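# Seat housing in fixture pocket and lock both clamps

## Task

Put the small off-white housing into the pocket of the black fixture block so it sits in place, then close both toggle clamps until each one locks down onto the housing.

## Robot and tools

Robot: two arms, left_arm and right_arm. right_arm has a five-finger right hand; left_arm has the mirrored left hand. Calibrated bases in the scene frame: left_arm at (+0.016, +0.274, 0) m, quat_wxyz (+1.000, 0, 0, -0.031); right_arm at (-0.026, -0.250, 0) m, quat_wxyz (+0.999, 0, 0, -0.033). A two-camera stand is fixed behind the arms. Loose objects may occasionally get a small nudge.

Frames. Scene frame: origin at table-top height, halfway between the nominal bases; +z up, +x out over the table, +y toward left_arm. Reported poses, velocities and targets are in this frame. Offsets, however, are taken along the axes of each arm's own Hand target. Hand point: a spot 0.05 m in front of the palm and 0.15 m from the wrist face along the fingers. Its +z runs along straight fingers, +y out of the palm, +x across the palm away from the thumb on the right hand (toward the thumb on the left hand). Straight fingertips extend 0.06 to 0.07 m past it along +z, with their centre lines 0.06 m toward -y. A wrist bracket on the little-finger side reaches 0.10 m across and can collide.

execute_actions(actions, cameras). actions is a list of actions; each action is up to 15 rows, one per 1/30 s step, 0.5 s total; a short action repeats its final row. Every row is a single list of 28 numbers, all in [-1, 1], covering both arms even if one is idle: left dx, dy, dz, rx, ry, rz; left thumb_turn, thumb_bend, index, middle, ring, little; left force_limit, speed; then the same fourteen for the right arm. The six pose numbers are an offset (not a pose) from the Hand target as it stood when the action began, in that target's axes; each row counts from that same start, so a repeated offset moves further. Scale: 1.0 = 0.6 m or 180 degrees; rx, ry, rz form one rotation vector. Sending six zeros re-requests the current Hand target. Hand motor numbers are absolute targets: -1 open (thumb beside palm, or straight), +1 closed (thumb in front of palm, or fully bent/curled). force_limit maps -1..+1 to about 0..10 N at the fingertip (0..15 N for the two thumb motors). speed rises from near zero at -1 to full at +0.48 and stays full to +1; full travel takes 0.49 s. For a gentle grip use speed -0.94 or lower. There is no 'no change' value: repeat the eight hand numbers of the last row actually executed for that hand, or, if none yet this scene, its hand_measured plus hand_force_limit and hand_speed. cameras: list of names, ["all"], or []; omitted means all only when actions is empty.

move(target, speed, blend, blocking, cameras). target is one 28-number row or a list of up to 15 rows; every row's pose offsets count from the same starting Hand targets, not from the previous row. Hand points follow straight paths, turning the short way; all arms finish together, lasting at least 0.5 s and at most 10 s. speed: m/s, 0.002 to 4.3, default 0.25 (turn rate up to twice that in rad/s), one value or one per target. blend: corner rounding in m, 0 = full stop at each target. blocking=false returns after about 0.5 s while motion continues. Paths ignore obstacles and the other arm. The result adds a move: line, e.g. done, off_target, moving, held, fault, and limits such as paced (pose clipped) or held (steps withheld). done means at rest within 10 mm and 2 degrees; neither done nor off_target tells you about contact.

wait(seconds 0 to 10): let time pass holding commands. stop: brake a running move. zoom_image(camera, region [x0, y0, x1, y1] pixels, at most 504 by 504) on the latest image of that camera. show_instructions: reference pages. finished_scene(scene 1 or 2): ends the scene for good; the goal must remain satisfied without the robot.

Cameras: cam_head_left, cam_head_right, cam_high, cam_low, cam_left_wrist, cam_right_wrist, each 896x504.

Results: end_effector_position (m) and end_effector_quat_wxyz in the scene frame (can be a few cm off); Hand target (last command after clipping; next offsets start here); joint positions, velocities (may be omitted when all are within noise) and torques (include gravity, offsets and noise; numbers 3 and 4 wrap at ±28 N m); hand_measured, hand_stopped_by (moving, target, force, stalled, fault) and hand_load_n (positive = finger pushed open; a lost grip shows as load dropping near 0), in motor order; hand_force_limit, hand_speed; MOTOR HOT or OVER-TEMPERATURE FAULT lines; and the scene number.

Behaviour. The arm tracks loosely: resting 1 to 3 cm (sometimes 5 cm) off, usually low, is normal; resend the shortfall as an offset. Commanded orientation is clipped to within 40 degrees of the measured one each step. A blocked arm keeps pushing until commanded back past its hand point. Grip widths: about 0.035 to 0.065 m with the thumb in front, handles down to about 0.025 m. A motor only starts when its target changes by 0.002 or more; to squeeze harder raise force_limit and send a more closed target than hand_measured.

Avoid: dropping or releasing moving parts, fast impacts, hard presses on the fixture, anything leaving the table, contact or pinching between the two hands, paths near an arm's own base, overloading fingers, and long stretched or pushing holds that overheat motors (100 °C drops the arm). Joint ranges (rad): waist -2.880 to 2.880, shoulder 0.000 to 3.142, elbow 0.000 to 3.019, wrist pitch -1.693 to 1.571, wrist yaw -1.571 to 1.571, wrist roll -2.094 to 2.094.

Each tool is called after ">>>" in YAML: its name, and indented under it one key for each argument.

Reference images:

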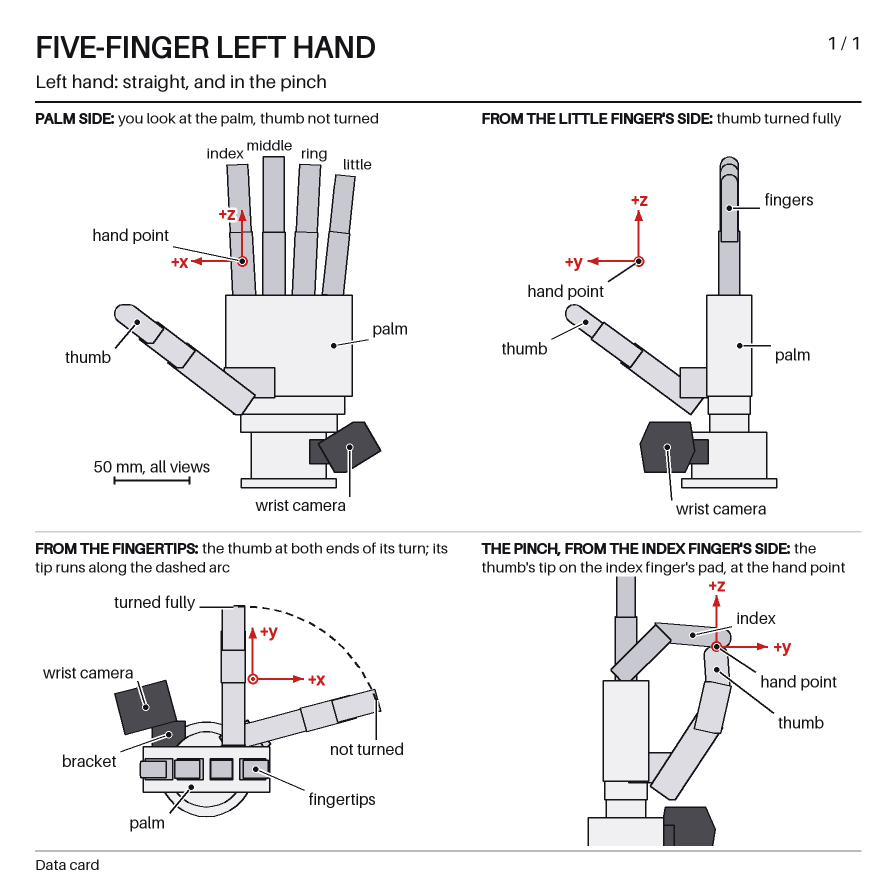

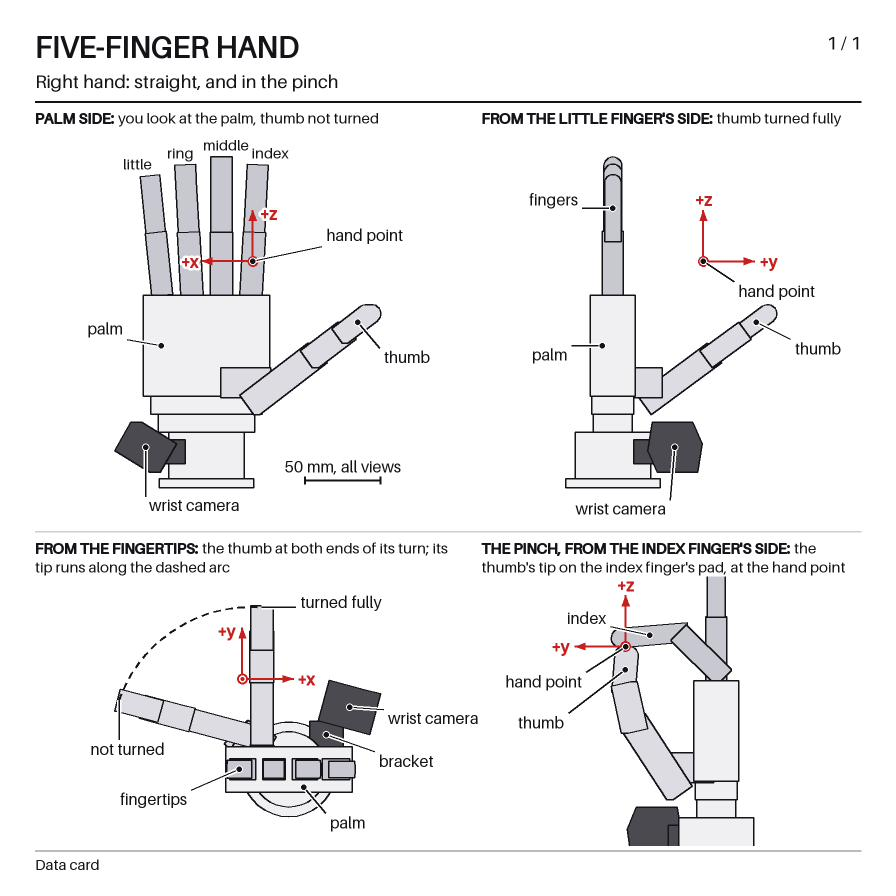

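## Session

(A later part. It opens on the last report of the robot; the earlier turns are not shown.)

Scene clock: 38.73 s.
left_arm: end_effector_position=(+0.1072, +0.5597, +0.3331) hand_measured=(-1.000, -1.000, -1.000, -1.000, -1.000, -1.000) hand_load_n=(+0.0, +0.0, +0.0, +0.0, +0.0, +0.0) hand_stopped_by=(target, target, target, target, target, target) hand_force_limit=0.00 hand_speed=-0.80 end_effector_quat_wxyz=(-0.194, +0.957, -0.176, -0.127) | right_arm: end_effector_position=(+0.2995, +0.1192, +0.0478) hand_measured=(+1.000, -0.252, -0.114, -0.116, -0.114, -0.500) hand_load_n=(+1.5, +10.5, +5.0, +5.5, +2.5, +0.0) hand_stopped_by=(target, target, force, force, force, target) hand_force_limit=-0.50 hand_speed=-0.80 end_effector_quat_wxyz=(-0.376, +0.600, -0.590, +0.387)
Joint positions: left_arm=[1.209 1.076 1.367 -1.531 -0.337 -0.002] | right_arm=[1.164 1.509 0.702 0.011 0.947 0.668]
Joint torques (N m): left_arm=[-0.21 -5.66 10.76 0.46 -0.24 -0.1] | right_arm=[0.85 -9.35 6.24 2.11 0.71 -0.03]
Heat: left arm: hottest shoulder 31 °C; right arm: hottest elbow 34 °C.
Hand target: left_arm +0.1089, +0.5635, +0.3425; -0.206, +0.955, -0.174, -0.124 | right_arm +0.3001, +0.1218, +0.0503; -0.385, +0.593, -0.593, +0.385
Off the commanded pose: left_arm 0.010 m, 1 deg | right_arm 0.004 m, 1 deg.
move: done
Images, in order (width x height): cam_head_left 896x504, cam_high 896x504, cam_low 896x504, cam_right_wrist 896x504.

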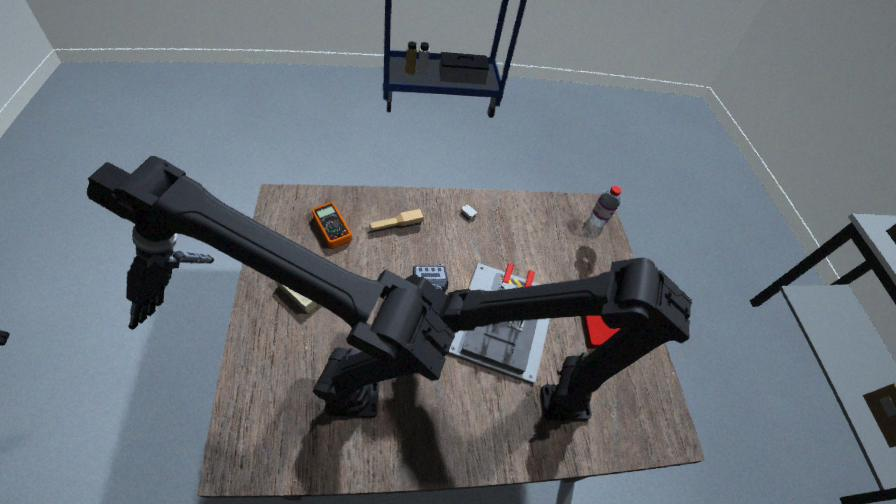

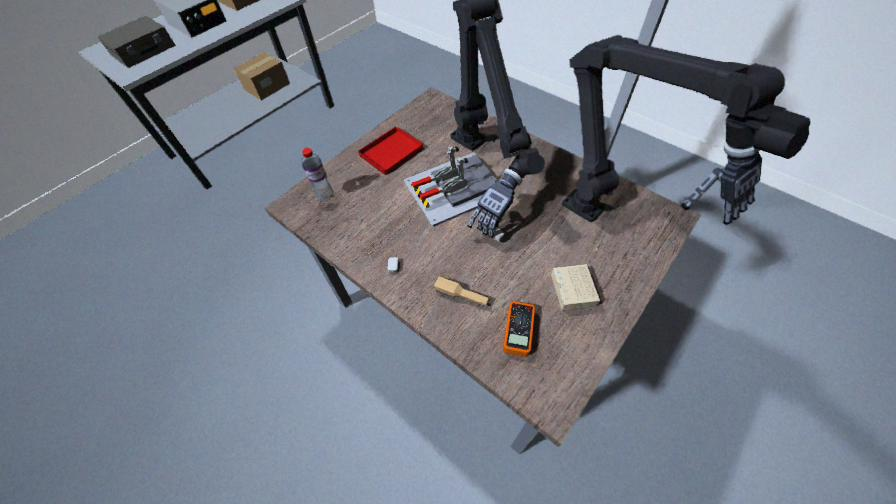

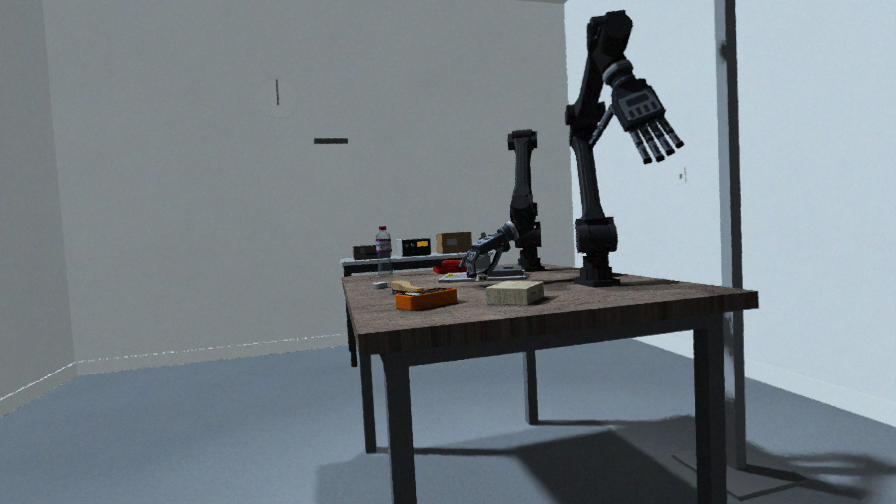

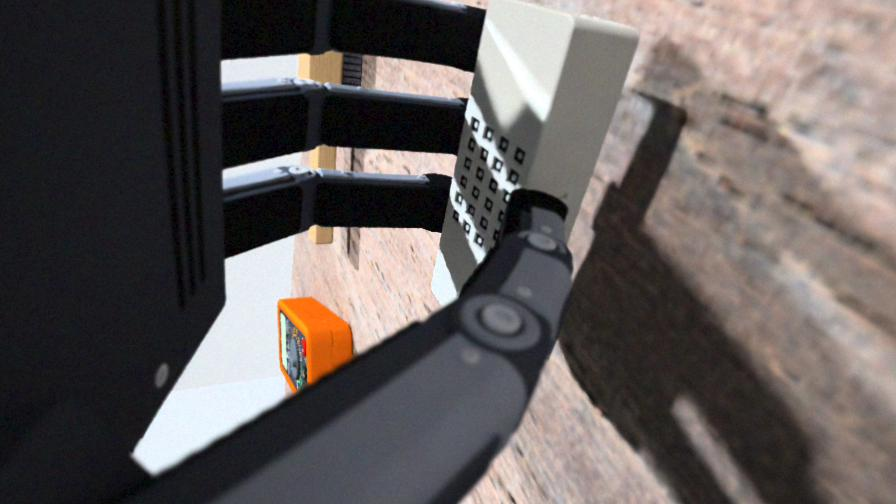

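>>> move:
  target: [0,0,0,0,0,0,-1,-1,-1,-1,-1,-1,0,-0.8,0,0.0259,0.0115,0,0,0,1,-0.25,0.4,0.4,0.4,-0.5,-0.5,-0.8]
  cameras: ["cam_right_wrist"]
  speed: 0.06

>>> zoom_image:
  camera: "cam_right_wrist"
  region: [400, 0, 760, 360]

Scene clock: 39.90 s.
left_arm: end_effector_position=(+0.1072, +0.5597, +0.3331) hand_measured=(-1.000, -1.000, -1.000, -1.000, -1.000, -1.000) hand_load_n=(+0.0, +0.0, +0.0, +0.0, +0.0, +0.0) hand_stopped_by=(target, target, target, target, target, target) hand_force_limit=0.00 hand_speed=-0.80 end_effector_quat_wxyz=(-0.194, +0.957, -0.176, -0.127) | right_arm: end_effector_position=(+0.2998, +0.1198, +0.0323) hand_measured=(+1.000, -0.252, -0.114, -0.116, -0.114, -0.500) hand_load_n=(+1.0, +10.5, +5.0, +5.5, +2.5, +0.0) hand_stopped_by=(target, target, force, force, force, target) hand_force_limit=-0.50 hand_speed=-0.80 end_effector_quat_wxyz=(-0.378, +0.599, -0.590, +0.387)
Joint positions: left_arm=[1.209 1.076 1.367 -1.531 -0.337 -0.002] | right_arm=[1.164 1.549 0.689 0.069 0.947 0.668]
Joint torques (N m): left_arm=[-0.03 -5.77 10.74 0.43 -0.26 -0.11] | right_arm=[1.03 -9.35 5.9 2.11 0.7 -0.04]
Heat: left arm: hottest shoulder 31 °C; right arm: hottest elbow 34 °C.
Hand target: left_arm +0.1089, +0.5635, +0.3425; -0.206, +0.955, -0.174, -0.124 | right_arm +0.3001, +0.1218, +0.0333; -0.385, +0.593, -0.593, +0.385
Off the commanded pose: left_arm 0.010 m, 1 deg | right_arm 0.002 m, 1 deg.
move: done
Images, in order (width x height): cam_right_wrist 896x504.

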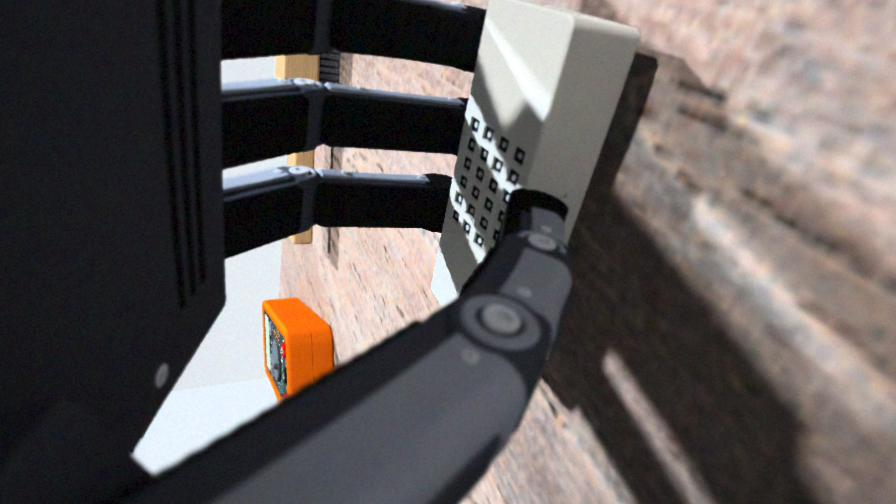

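Scaled by 1.400 from the camera's 896x504 image, which has a finer 1280x720 frame.

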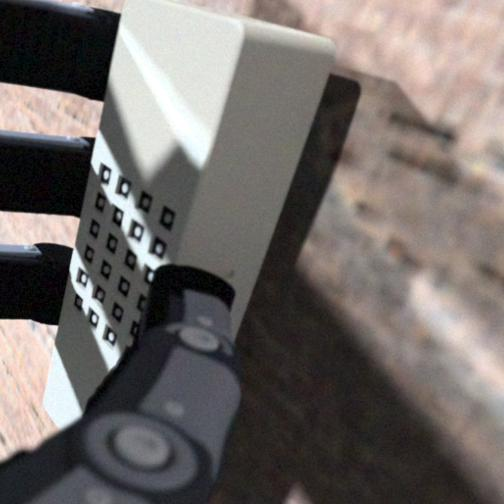

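>>> move:
  target: [0,0,0,0,0,0,-1,-1,-1,-1,-1,-1,0,-0.8,0,0.0107,0.0047,0,0,0,1,-0.25,0.4,0.4,0.4,-0.5,-0.5,-0.8]
  cameras: ["cam_right_wrist"]
  speed: 0.06

>>> zoom_image:
  camera: "cam_right_wrist"
  region: [400, 0, 760, 360]

Scene clock: 40.90 s.
left_arm: end_effector_position=(+0.1072, +0.5597, +0.3331) hand_measured=(-1.000, -1.000, -1.000, -1.000, -1.000, -1.000) hand_load_n=(+0.0, +0.0, +0.0, +0.0, +0.0, +0.0) hand_stopped_by=(target, target, target, target, target, target) hand_force_limit=0.00 hand_speed=-0.80 end_effector_quat_wxyz=(-0.194, +0.957, -0.176, -0.127) | right_arm: end_effector_position=(+0.3007, +0.1212, +0.0282) hand_measured=(+1.000, -0.252, -0.114, -0.116, -0.114, -0.500) hand_load_n=(+1.0, +10.0, +5.0, +5.5, +2.5, +0.0) hand_stopped_by=(target, target, force, force, force, target) hand_force_limit=-0.50 hand_speed=-0.80 end_effector_quat_wxyz=(-0.380, +0.597, -0.591, +0.387)
Joint positions: left_arm=[1.209 1.076 1.367 -1.531 -0.337 -0.002] | right_arm=[1.164 1.563 0.686 0.093 0.948 0.668]
Joint torques (N m): left_arm=[0.21 -5.71 10.7 0.5 -0.24 -0.12] | right_arm=[1.03 -8.88 5.57 2.14 0.67 -0.03]
Heat: left arm: hottest shoulder 31 °C; right arm: hottest elbow 34 °C.
Hand target: left_arm +0.1089, +0.5635, +0.3425; -0.206, +0.955, -0.174, -0.124 | right_arm +0.3001, +0.1219, +0.0264; -0.385, +0.593, -0.593, +0.385
Off the commanded pose: left_arm 0.010 m, 1 deg | right_arm 0.002 m, 1 deg.
move: done
Images, in order (width x height): cam_right_wrist 896x504.

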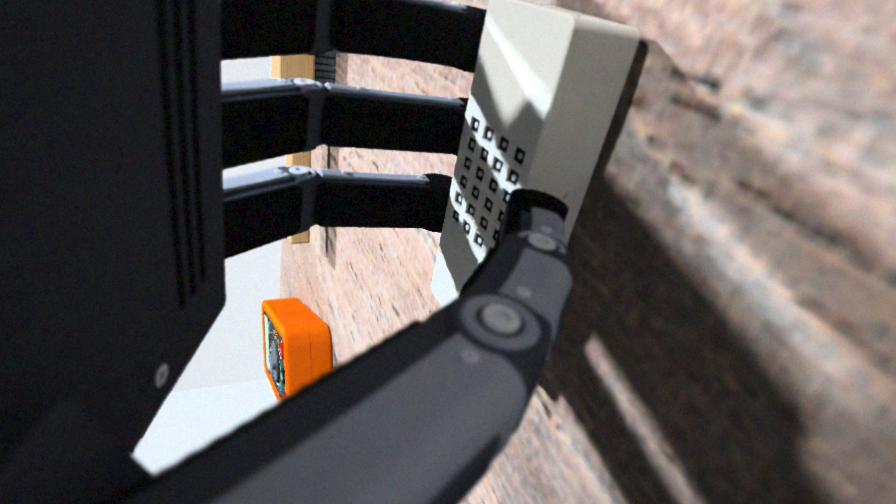

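Scaled by 1.400 from the camera's 896x504 image, which has a finer 1280x720 frame.

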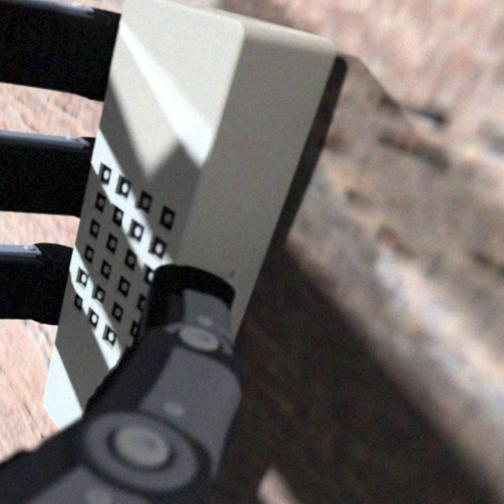

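>>> move:
  target: [0,0,0,0,0,0,-1,-1,-1,-1,-1,-1,0,-0.8,0,0.0076,0.0034,0,0,0,1,-0.25,0.4,0.4,0.4,-0.5,-0.5,-0.8]
  cameras: ["cam_right_wrist"]
  speed: 0.06

>>> zoom_image:
  camera: "cam_right_wrist"
  region: [400, 0, 760, 360]

Scene clock: 41.90 s.
left_arm: end_effector_position=(+0.1072, +0.5597, +0.3331) hand_measured=(-1.000, -1.000, -1.000, -1.000, -1.000, -1.000) hand_load_n=(+0.0, +0.0, +0.0, +0.0, +0.0, +0.0) hand_stopped_by=(target, target, target, target, target, target) hand_force_limit=0.00 hand_speed=-0.80 end_effector_quat_wxyz=(-0.194, +0.957, -0.176, -0.127) | right_arm: end_effector_position=(+0.3021, +0.1235, +0.0276) hand_measured=(+1.000, -0.252, -0.114, -0.116, -0.114, -0.500) hand_load_n=(+1.0, +10.0, +5.0, +6.0, +3.0, +0.0) hand_stopped_by=(target, target, force, force, force, target) hand_force_limit=-0.50 hand_speed=-0.80 end_effector_quat_wxyz=(-0.385, +0.594, -0.592, +0.386)
Joint positions: left_arm=[1.209 1.076 1.367 -1.531 -0.337 -0.002] | right_arm=[1.164 1.571 0.686 0.113 0.95 0.668]
Joint torques (N m): left_arm=[-0.15 -5.83 10.8 0.5 -0.23 -0.11] | right_arm=[0.97 -8.88 5.27 2.04 0.61 -0.04]
Heat: left arm: hottest shoulder 31 °C; right arm: hottest elbow 34 °C.
Hand target: left_arm +0.1089, +0.5635, +0.3425; -0.206, +0.955, -0.174, -0.124 | right_arm +0.3001, +0.1219, +0.0214; -0.385, +0.593, -0.593, +0.385
Off the commanded pose: left_arm 0.010 m, 1 deg | right_arm 0.007 m, 0 deg.
move: done
Images, in order (width x height): cam_right_wrist 896x504.

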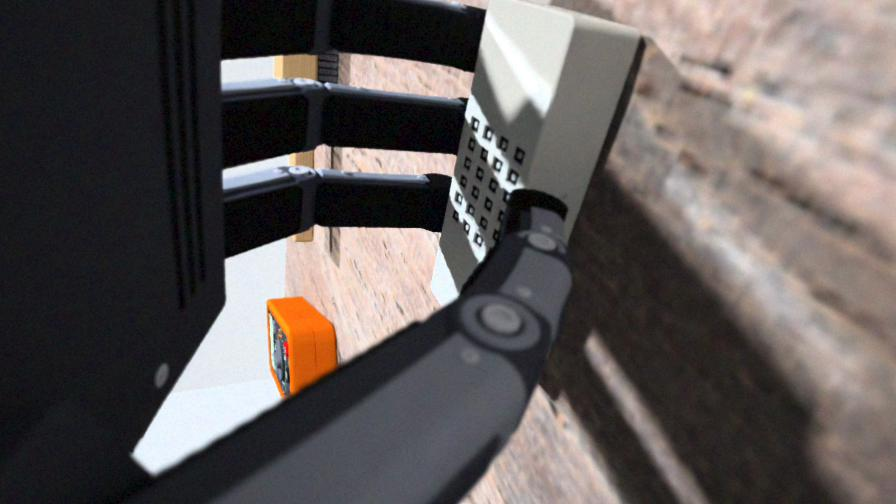

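Scaled by 1.400 from the camera's 896x504 image, which has a finer 1280x720 frame.

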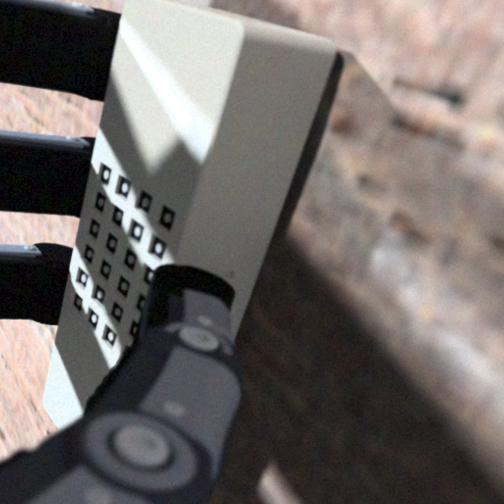

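>>> move:
  target: [0,0,0,0,0,0,-1,-1,-1,-1,-1,-1,0,-0.8,0,-0.0076,-0.0034,0,0,0,1,-0.3,-0.5,-0.5,-0.5,-0.5,-0.5,-0.7]
  cameras: ["cam_right_wrist"]
  speed: 0.06

>>> zoom_image:
  camera: "cam_right_wrist"
  region: [400, 0, 760, 360]

Scene clock: 42.93 s.
left_arm: end_effector_position=(+0.1072, +0.5597, +0.3331) hand_measured=(-1.000, -1.000, -1.000, -1.000, -1.000, -1.000) hand_load_n=(+0.0, +0.0, +0.0, +0.0, +0.0, +0.0) hand_stopped_by=(target, target, target, target, target, target) hand_force_limit=0.00 hand_speed=-0.80 end_effector_quat_wxyz=(-0.194, +0.957, -0.176, -0.127) | right_arm: end_effector_position=(+0.3020, +0.1232, +0.0260) hand_measured=(+1.000, -0.300, -0.500, -0.500, -0.500, -0.500) hand_load_n=(+0.0, +0.0, -0.5, +0.0, +0.0, +0.0) hand_stopped_by=(target, target, target, target, target, target) hand_force_limit=-0.50 hand_speed=-0.70 end_effector_quat_wxyz=(-0.384, +0.595, -0.592, +0.386)
Joint positions: left_arm=[1.209 1.076 1.367 -1.531 -0.337 -0.002] | right_arm=[1.164 1.575 0.686 0.113 0.95 0.668]
Joint torques (N m): left_arm=[0.09 -5.66 10.66 0.46 -0.22 -0.1] | right_arm=[0.79 -9.99 5.53 1.35 0.63 -0.04]
Heat: left arm: hottest shoulder 31 °C; right arm: hottest elbow 34 °C.
Hand target: left_arm +0.1089, +0.5635, +0.3425; -0.206, +0.955, -0.174, -0.124 | right_arm +0.3000, +0.1218, +0.0264; -0.385, +0.593, -0.593, +0.385
Off the commanded pose: left_arm 0.010 m, 1 deg | right_arm 0.002 m, 0 deg.
move: done
Images, in order (width x height): cam_right_wrist 896x504.

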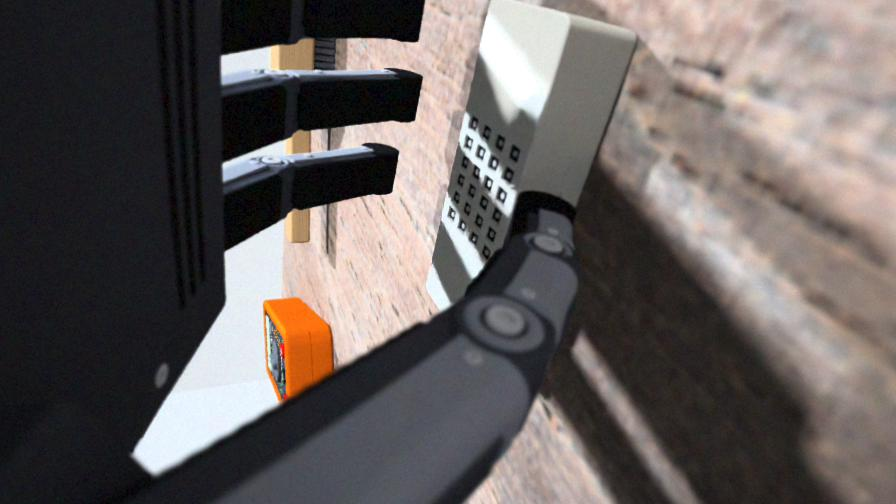

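Scaled by 1.400 from the camera's 896x504 image, which has a finer 1280x720 frame.

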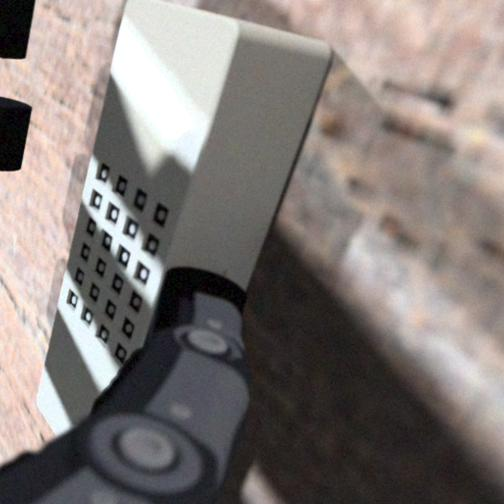

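>>> move:
  target:
    - [0,0,0,0,0,0,1,-0.25,-0.5,-0.5,-0.5,-0.5,-0.5,0,0,-0.3045,-0.1357,0,0,0,1,-0.3,-0.5,-0.5,-0.5,-0.5,-0.5,-0.7]
    - [0.3763,0.2057,-0.1325,0.164,0.211,0.143,1,-0.25,-0.5,-0.5,-0.5,-0.5,-0.5,0,0.453,-0.4708,-0.0638,0,0,0,1,-0.3,-0.5,-0.5,-0.5,-0.5,-0.5,-0.7]
    - [0.6002,0.6708,-0.1122,0.2736,0.3518,0.2382,1,-0.25,-0.5,-0.5,-0.5,-0.5,-0.5,0,0.8363,-0.3827,-0.2617,0,0,0,1,-0.3,-0.5,-0.5,-0.5,-0.5,-0.5,-0.7]
  blend: [0.0, 0.05, 0]
  cameras: ["all"]
  speed: [0.15, 0.3, 0.3]

Scene clock: 49.87 s.
left_arm: end_effector_position=(+0.2928, +0.0914, +0.1534) hand_measured=(+1.000, -0.250, -0.500, -0.500, -0.500, -0.500) hand_load_n=(+0.0, +0.0, +0.0, +0.0, +0.0, +0.0) hand_stopped_by=(target, target, target, target, target, target) hand_force_limit=-0.50 hand_speed=0.00 end_effector_quat_wxyz=(-0.385, +0.593, -0.594, +0.383) | right_arm: end_effector_position=(+0.2474, -0.3716, +0.2754) hand_measured=(+1.000, -0.300, -0.500, -0.500, -0.500, -0.500) hand_load_n=(+0.0, +0.5, +0.0, +0.0, -0.5, +0.0) hand_stopped_by=(target, target, target, target, target, target) hand_force_limit=-0.50 hand_speed=-0.70 end_effector_quat_wxyz=(-0.390, +0.589, -0.607, +0.363)
Joint positions: left_arm=[-0.825 0.657 0.433 -0.394 -0.787 -0.463] | right_arm=[-0.838 0.66 0.769 -0.781 -0.804 -0.469]
Joint torques (N m): left_arm=[-0.56 0.38 9.09 1.51 -0.53 -0.17] | right_arm=[0.15 -0.44 12.74 1.24 -0.44 -0.3]
Heat: left arm: hottest shoulder 31 °C; right arm: hottest elbow 35 °C.
Hand target: left_arm +0.2931, +0.0889, +0.1501; -0.385, +0.594, -0.593, +0.385 | right_arm +0.2500, -0.3799, +0.3000; -0.385, +0.593, -0.593, +0.385
Off the commanded pose: left_arm 0.004 m, 0 deg | right_arm 0.026 m, 3 deg.
move: off_target (right_arm)

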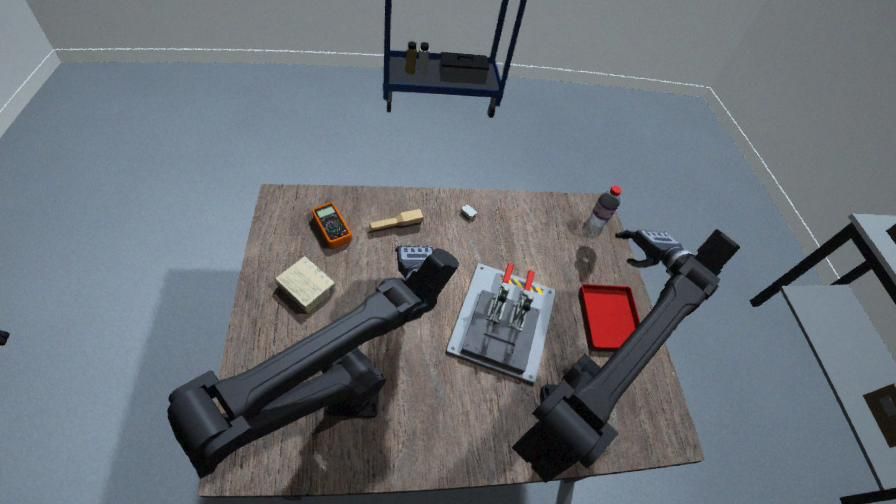

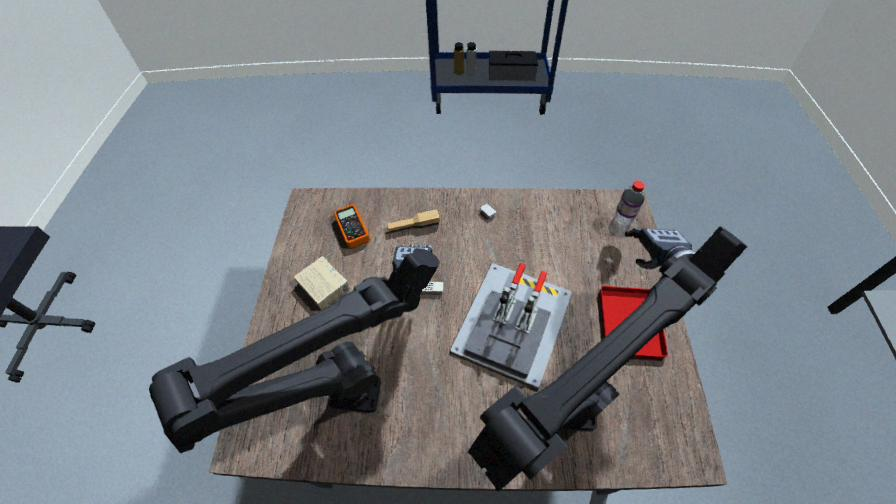

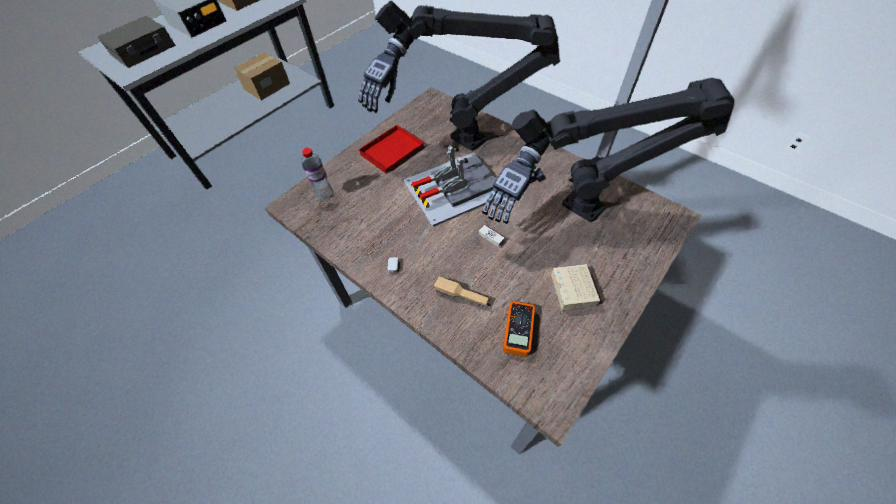

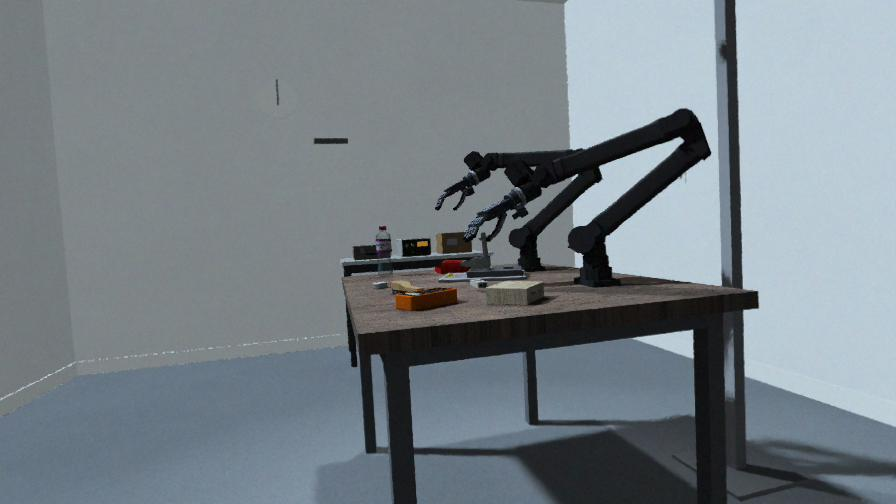

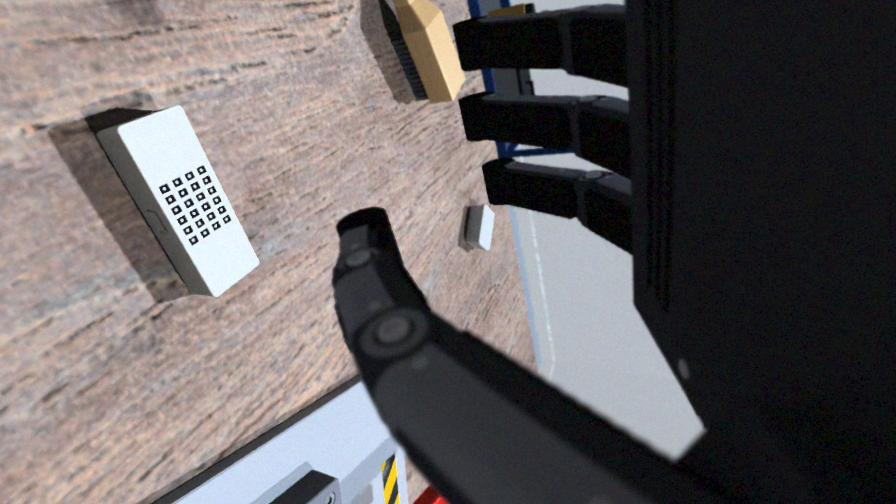

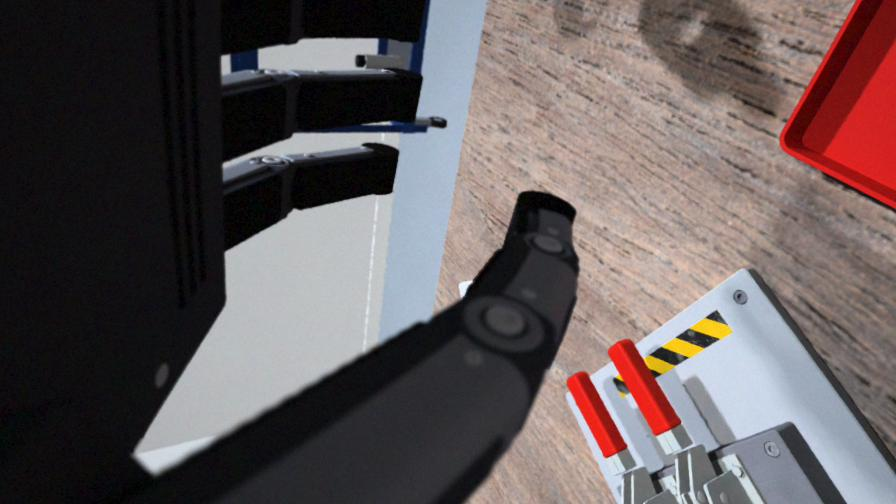

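>>> zoom_image:
  camera: "cam_left_wrist"
  region: [60, 70, 300, 310]

Scaled by 2.100 from the camera's 896x504 image, which has a finer 1280x720 frame.

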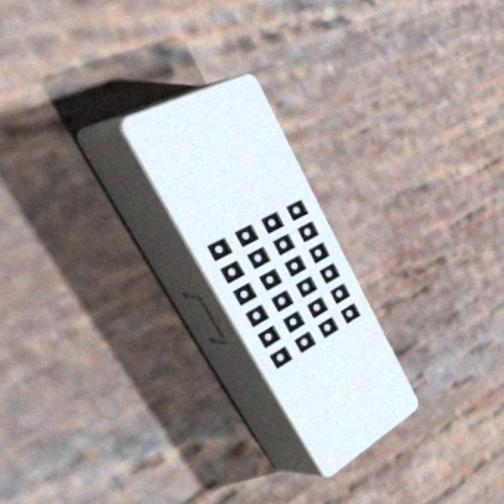

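>>> move:
  target: [0.0233,0.1362,0.1052,0,0.005,0,1,-0.25,-0.5,-0.5,-0.5,-0.5,-0.5,0,0,0,0,0,0,0,1,-0.3,-0.5,-0.5,-0.5,-0.5,-0.5,-0.7]
  cameras: ["cam_left_wrist"]
  speed: 0.15

>>> zoom_image:
  camera: "cam_left_wrist"
  region: [180, 0, 540, 360]

Scene clock: 52.37 s.
left_arm: end_effector_position=(+0.3166, +0.0691, +0.0559) hand_measured=(+1.000, -0.250, -0.500, -0.500, -0.500, -0.500) hand_load_n=(+0.0, +0.0, +0.0, +0.0, +0.0, +0.0) hand_stopped_by=(target, target, target, target, target, target) hand_force_limit=-0.50 hand_speed=0.00 end_effector_quat_wxyz=(-0.377, +0.590, -0.594, +0.396) | right_arm: end_effector_position=(+0.2473, -0.3717, +0.2754) hand_measured=(+1.000, -0.300, -0.500, -0.500, -0.500, -0.500) hand_load_n=(+0.0, +0.0, +0.0, +0.0, +0.0, +0.0) hand_stopped_by=(target, target, target, target, target, target) hand_force_limit=-0.50 hand_speed=-0.70 end_effector_quat_wxyz=(-0.390, +0.589, -0.607, +0.364)
Joint positions: left_arm=[-0.788 1.021 0.273 0.174 -0.735 -0.431] | right_arm=[-0.838 0.66 0.769 -0.781 -0.804 -0.47]
Joint torques (N m): left_arm=[1.08 -2.32 6.84 1.59 -0.12 0.04] | right_arm=[-0.03 -0.56 12.72 1.22 -0.44 -0.31]
Heat: left arm: hottest shoulder 31 °C; right arm: hottest elbow 35 °C.
Hand target: left_arm +0.3174, +0.0749, +0.0495; -0.380, +0.590, -0.596, +0.389 | right_arm +0.2500, -0.3799, +0.3000; -0.385, +0.593, -0.593, +0.385
Off the commanded pose: left_arm 0.009 m, 1 deg | right_arm 0.026 m, 3 deg.
move: off_target (right_arm)
Images, in order (width x height): cam_left_wrist 896x504.

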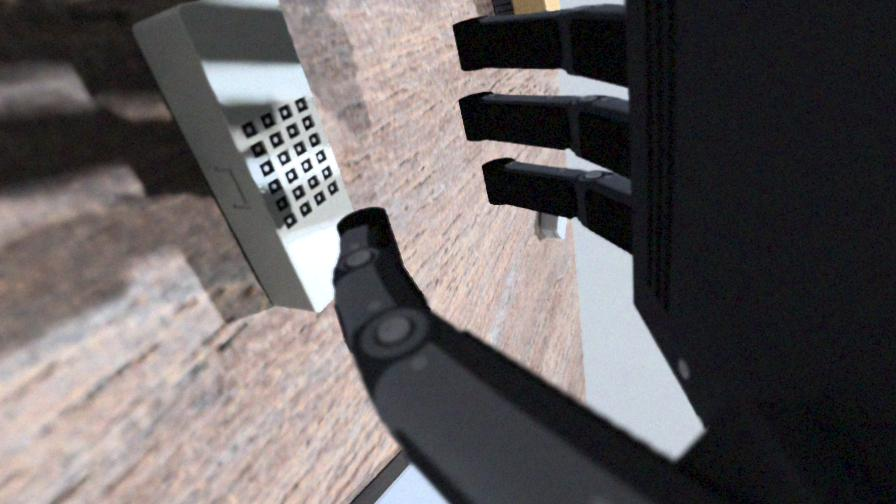

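Scaled by 1.400 from the camera's 896x504 image, which has a finer 1280x720 frame.

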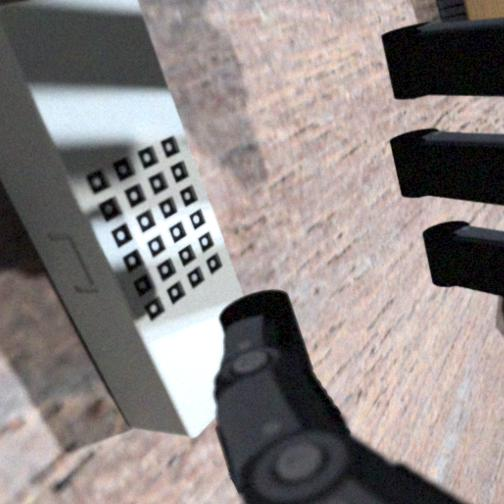

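>>> move:
  target: [-0.025,0.025,-0.0155,0,0.005,0,1,-0.25,-0.5,-0.5,-0.5,-0.5,-0.5,0,0,0,0,0,0,0,1,-0.3,-0.5,-0.5,-0.5,-0.5,-0.5,-0.7]
  cameras: ["cam_left_wrist"]
  speed: 0.1

>>> zoom_image:
  camera: "cam_left_wrist"
  region: [180, 0, 540, 360]

Scene clock: 53.80 s.
left_arm: end_effector_position=(+0.3012, +0.0860, +0.0377) hand_measured=(+1.000, -0.250, -0.500, -0.500, -0.500, -0.500) hand_load_n=(+0.0, +0.0, +0.0, +0.0, +0.0, +0.0) hand_stopped_by=(target, target, target, target, target, target) hand_force_limit=-0.50 hand_speed=0.00 end_effector_quat_wxyz=(-0.373, +0.587, -0.604, +0.390) | right_arm: end_effector_position=(+0.2473, -0.3717, +0.2754) hand_measured=(+1.000, -0.300, -0.500, -0.500, -0.500, -0.500) hand_load_n=(+0.5, +0.0, +0.0, +0.0, -0.5, +0.0) hand_stopped_by=(target, target, target, target, target, target) hand_force_limit=-0.50 hand_speed=-0.70 end_effector_quat_wxyz=(-0.390, +0.589, -0.607, +0.364)
Joint positions: left_arm=[-0.779 0.989 0.204 0.2 -0.713 -0.418] | right_arm=[-0.838 0.66 0.769 -0.781 -0.804 -0.47]
Joint torques (N m): left_arm=[0.85 -3.25 6.68 1.52 -0.12 0.03] | right_arm=[0.21 -0.44 12.71 1.2 -0.44 -0.29]
Heat: left arm: hottest shoulder 31 °C; right arm: hottest elbow 35 °C.
Hand target: left_arm +0.3030, +0.0901, +0.0396; -0.376, +0.587, -0.599, +0.394 | right_arm +0.2500, -0.3799, +0.3000; -0.385, +0.593, -0.593, +0.385
Off the commanded pose: left_arm 0.005 m, 1 deg | right_arm 0.026 m, 3 deg.
move: off_target (right_arm)
Images, in order (width x height): cam_left_wrist 896x504.

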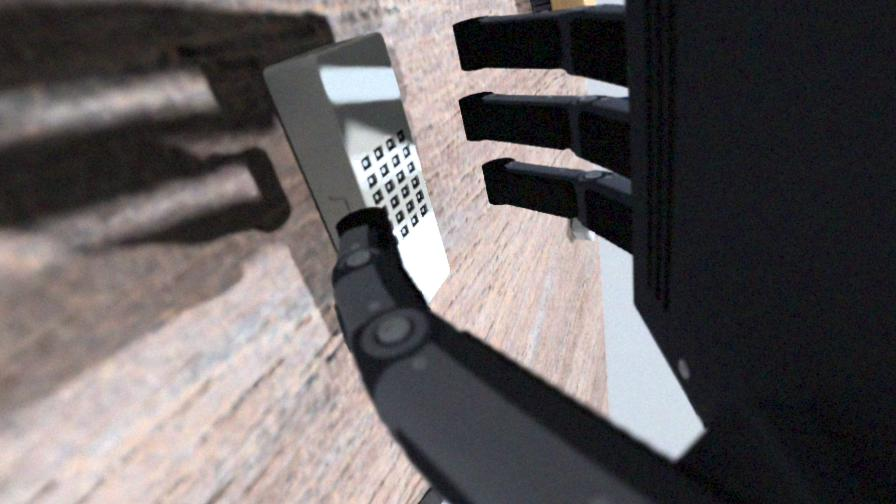

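Scaled by 1.400 from the camera's 896x504 image, which has a finer 1280x720 frame.

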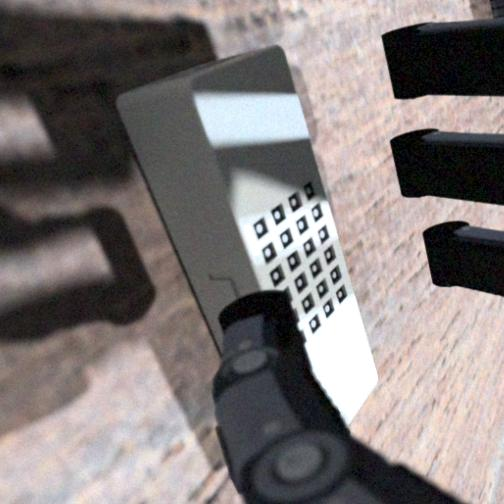

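>>> move:
  target: [0,0.0167,0.0077,0,0,0,1,-0.25,-0.5,-0.5,-0.5,-0.5,-0.5,0,0,0,0,0,0,0,1,-0.3,-0.5,-0.5,-0.5,-0.5,-0.5,-0.7]
  cameras: ["cam_left_wrist"]
  speed: 0.08

>>> zoom_image:
  camera: "cam_left_wrist"
  region: [180, 0, 540, 360]

Scene clock: 55.53 s.
left_arm: end_effector_position=(+0.3026, +0.0844, +0.0338) hand_measured=(+1.000, -0.250, -0.500, -0.500, -0.500, -0.500) hand_load_n=(+0.0, +0.0, +0.0, +0.0, +0.0, +0.0) hand_stopped_by=(target, target, target, target, target, target) hand_force_limit=-0.50 hand_speed=0.00 end_effector_quat_wxyz=(-0.372, +0.587, -0.598, +0.399) | right_arm: end_effector_position=(+0.2473, -0.3717, +0.2754) hand_measured=(+1.000, -0.300, -0.500, -0.500, -0.500, -0.500) hand_load_n=(+0.0, +0.0, +0.0, +0.0, +0.0, +0.0) hand_stopped_by=(target, target, target, target, target, target) hand_force_limit=-0.50 hand_speed=-0.70 end_effector_quat_wxyz=(-0.390, +0.589, -0.607, +0.364)
Joint positions: left_arm=[-0.779 1.022 0.188 0.272 -0.713 -0.418] | right_arm=[-0.838 0.66 0.769 -0.781 -0.804 -0.47]
Joint torques (N m): left_arm=[0.97 -1.96 6.53 1.69 -0.14 0] | right_arm=[0.09 -0.44 12.71 1.24 -0.44 -0.3]
Heat: left arm: hottest shoulder 31 °C; right arm: hottest elbow 35 °C.
Hand target: left_arm +0.3032, +0.0898, +0.0286; -0.375, +0.587, -0.599, +0.394 | right_arm +0.2500, -0.3799, +0.3000; -0.385, +0.593, -0.593, +0.385
Off the commanded pose: left_arm 0.008 m, 1 deg | right_arm 0.026 m, 3 deg.
move: off_target (right_arm)
Images, in order (width x height): cam_left_wrist 896x504.

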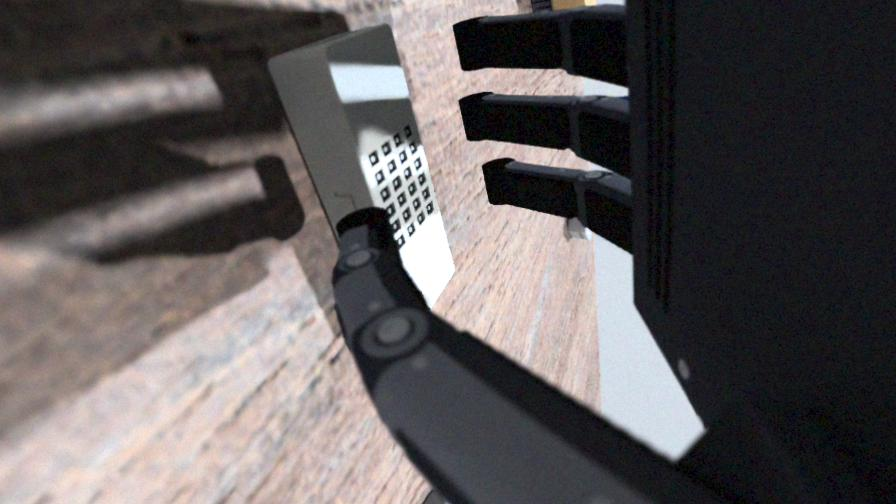

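Scaled by 1.400 from the camera's 896x504 image, which has a finer 1280x720 frame.

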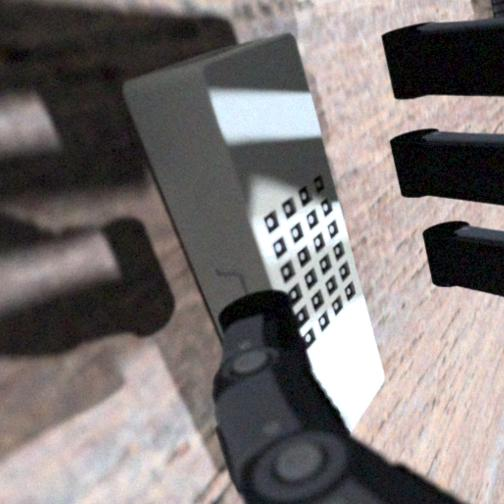

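>>> move:
  target: [0,0.0106,0.0049,0,0,0,1,-0.25,-0.5,-0.5,-0.5,-0.5,-0.5,0,0,0,0,0,0,0,1,-0.3,-0.5,-0.5,-0.5,-0.5,-0.5,-0.7]
  cameras: ["cam_left_wrist"]
  speed: 0.08

>>> zoom_image:
  camera: "cam_left_wrist"
  region: [180, 0, 540, 360]

Scene clock: 56.67 s.
left_arm: end_effector_position=(+0.3028, +0.0842, +0.0267) hand_measured=(+1.000, -0.250, -0.500, -0.500, -0.500, -0.500) hand_load_n=(+0.0, +0.0, +0.0, +0.0, +0.0, +0.0) hand_stopped_by=(target, target, target, target, target, target) hand_force_limit=-0.50 hand_speed=0.00 end_effector_quat_wxyz=(-0.372, +0.587, -0.598, +0.400) | right_arm: end_effector_position=(+0.2473, -0.3717, +0.2754) hand_measured=(+1.000, -0.300, -0.500, -0.500, -0.500, -0.500) hand_load_n=(+0.0, +0.0, +0.0, +0.0, +0.0, +0.0) hand_stopped_by=(target, target, target, target, target, target) hand_force_limit=-0.50 hand_speed=-0.70 end_effector_quat_wxyz=(-0.390, +0.589, -0.607, +0.364)
Joint positions: left_arm=[-0.779 1.064 0.179 0.322 -0.713 -0.418] | right_arm=[-0.838 0.66 0.769 -0.781 -0.804 -0.47]
Joint torques (N m): left_arm=[0.91 -1.73 6.19 1.66 -0.12 0] | right_arm=[0.09 -0.38 12.75 1.18 -0.43 -0.29]
Heat: left arm: hottest shoulder 31 °C; right arm: hottest elbow 35 °C.
Hand target: left_arm +0.3033, +0.0897, +0.0217; -0.375, +0.587, -0.599, +0.394 | right_arm +0.2500, -0.3799, +0.3000; -0.385, +0.593, -0.593, +0.385
Off the commanded pose: left_arm 0.008 m, 1 deg | right_arm 0.026 m, 3 deg.
move: off_target (right_arm)
Images, in order (width x height): cam_left_wrist 896x504.

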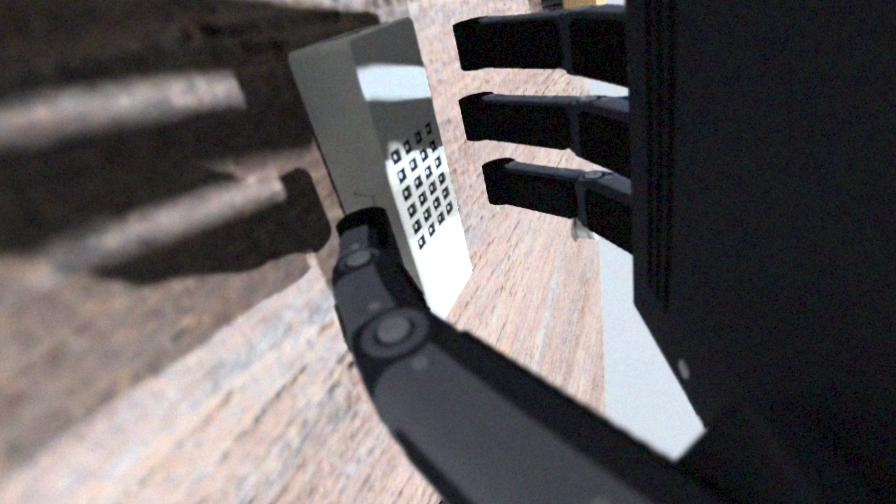

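Scaled by 1.400 from the camera's 896x504 image, which has a finer 1280x720 frame.

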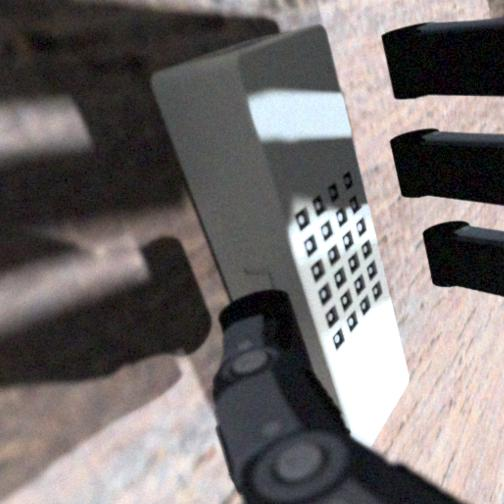

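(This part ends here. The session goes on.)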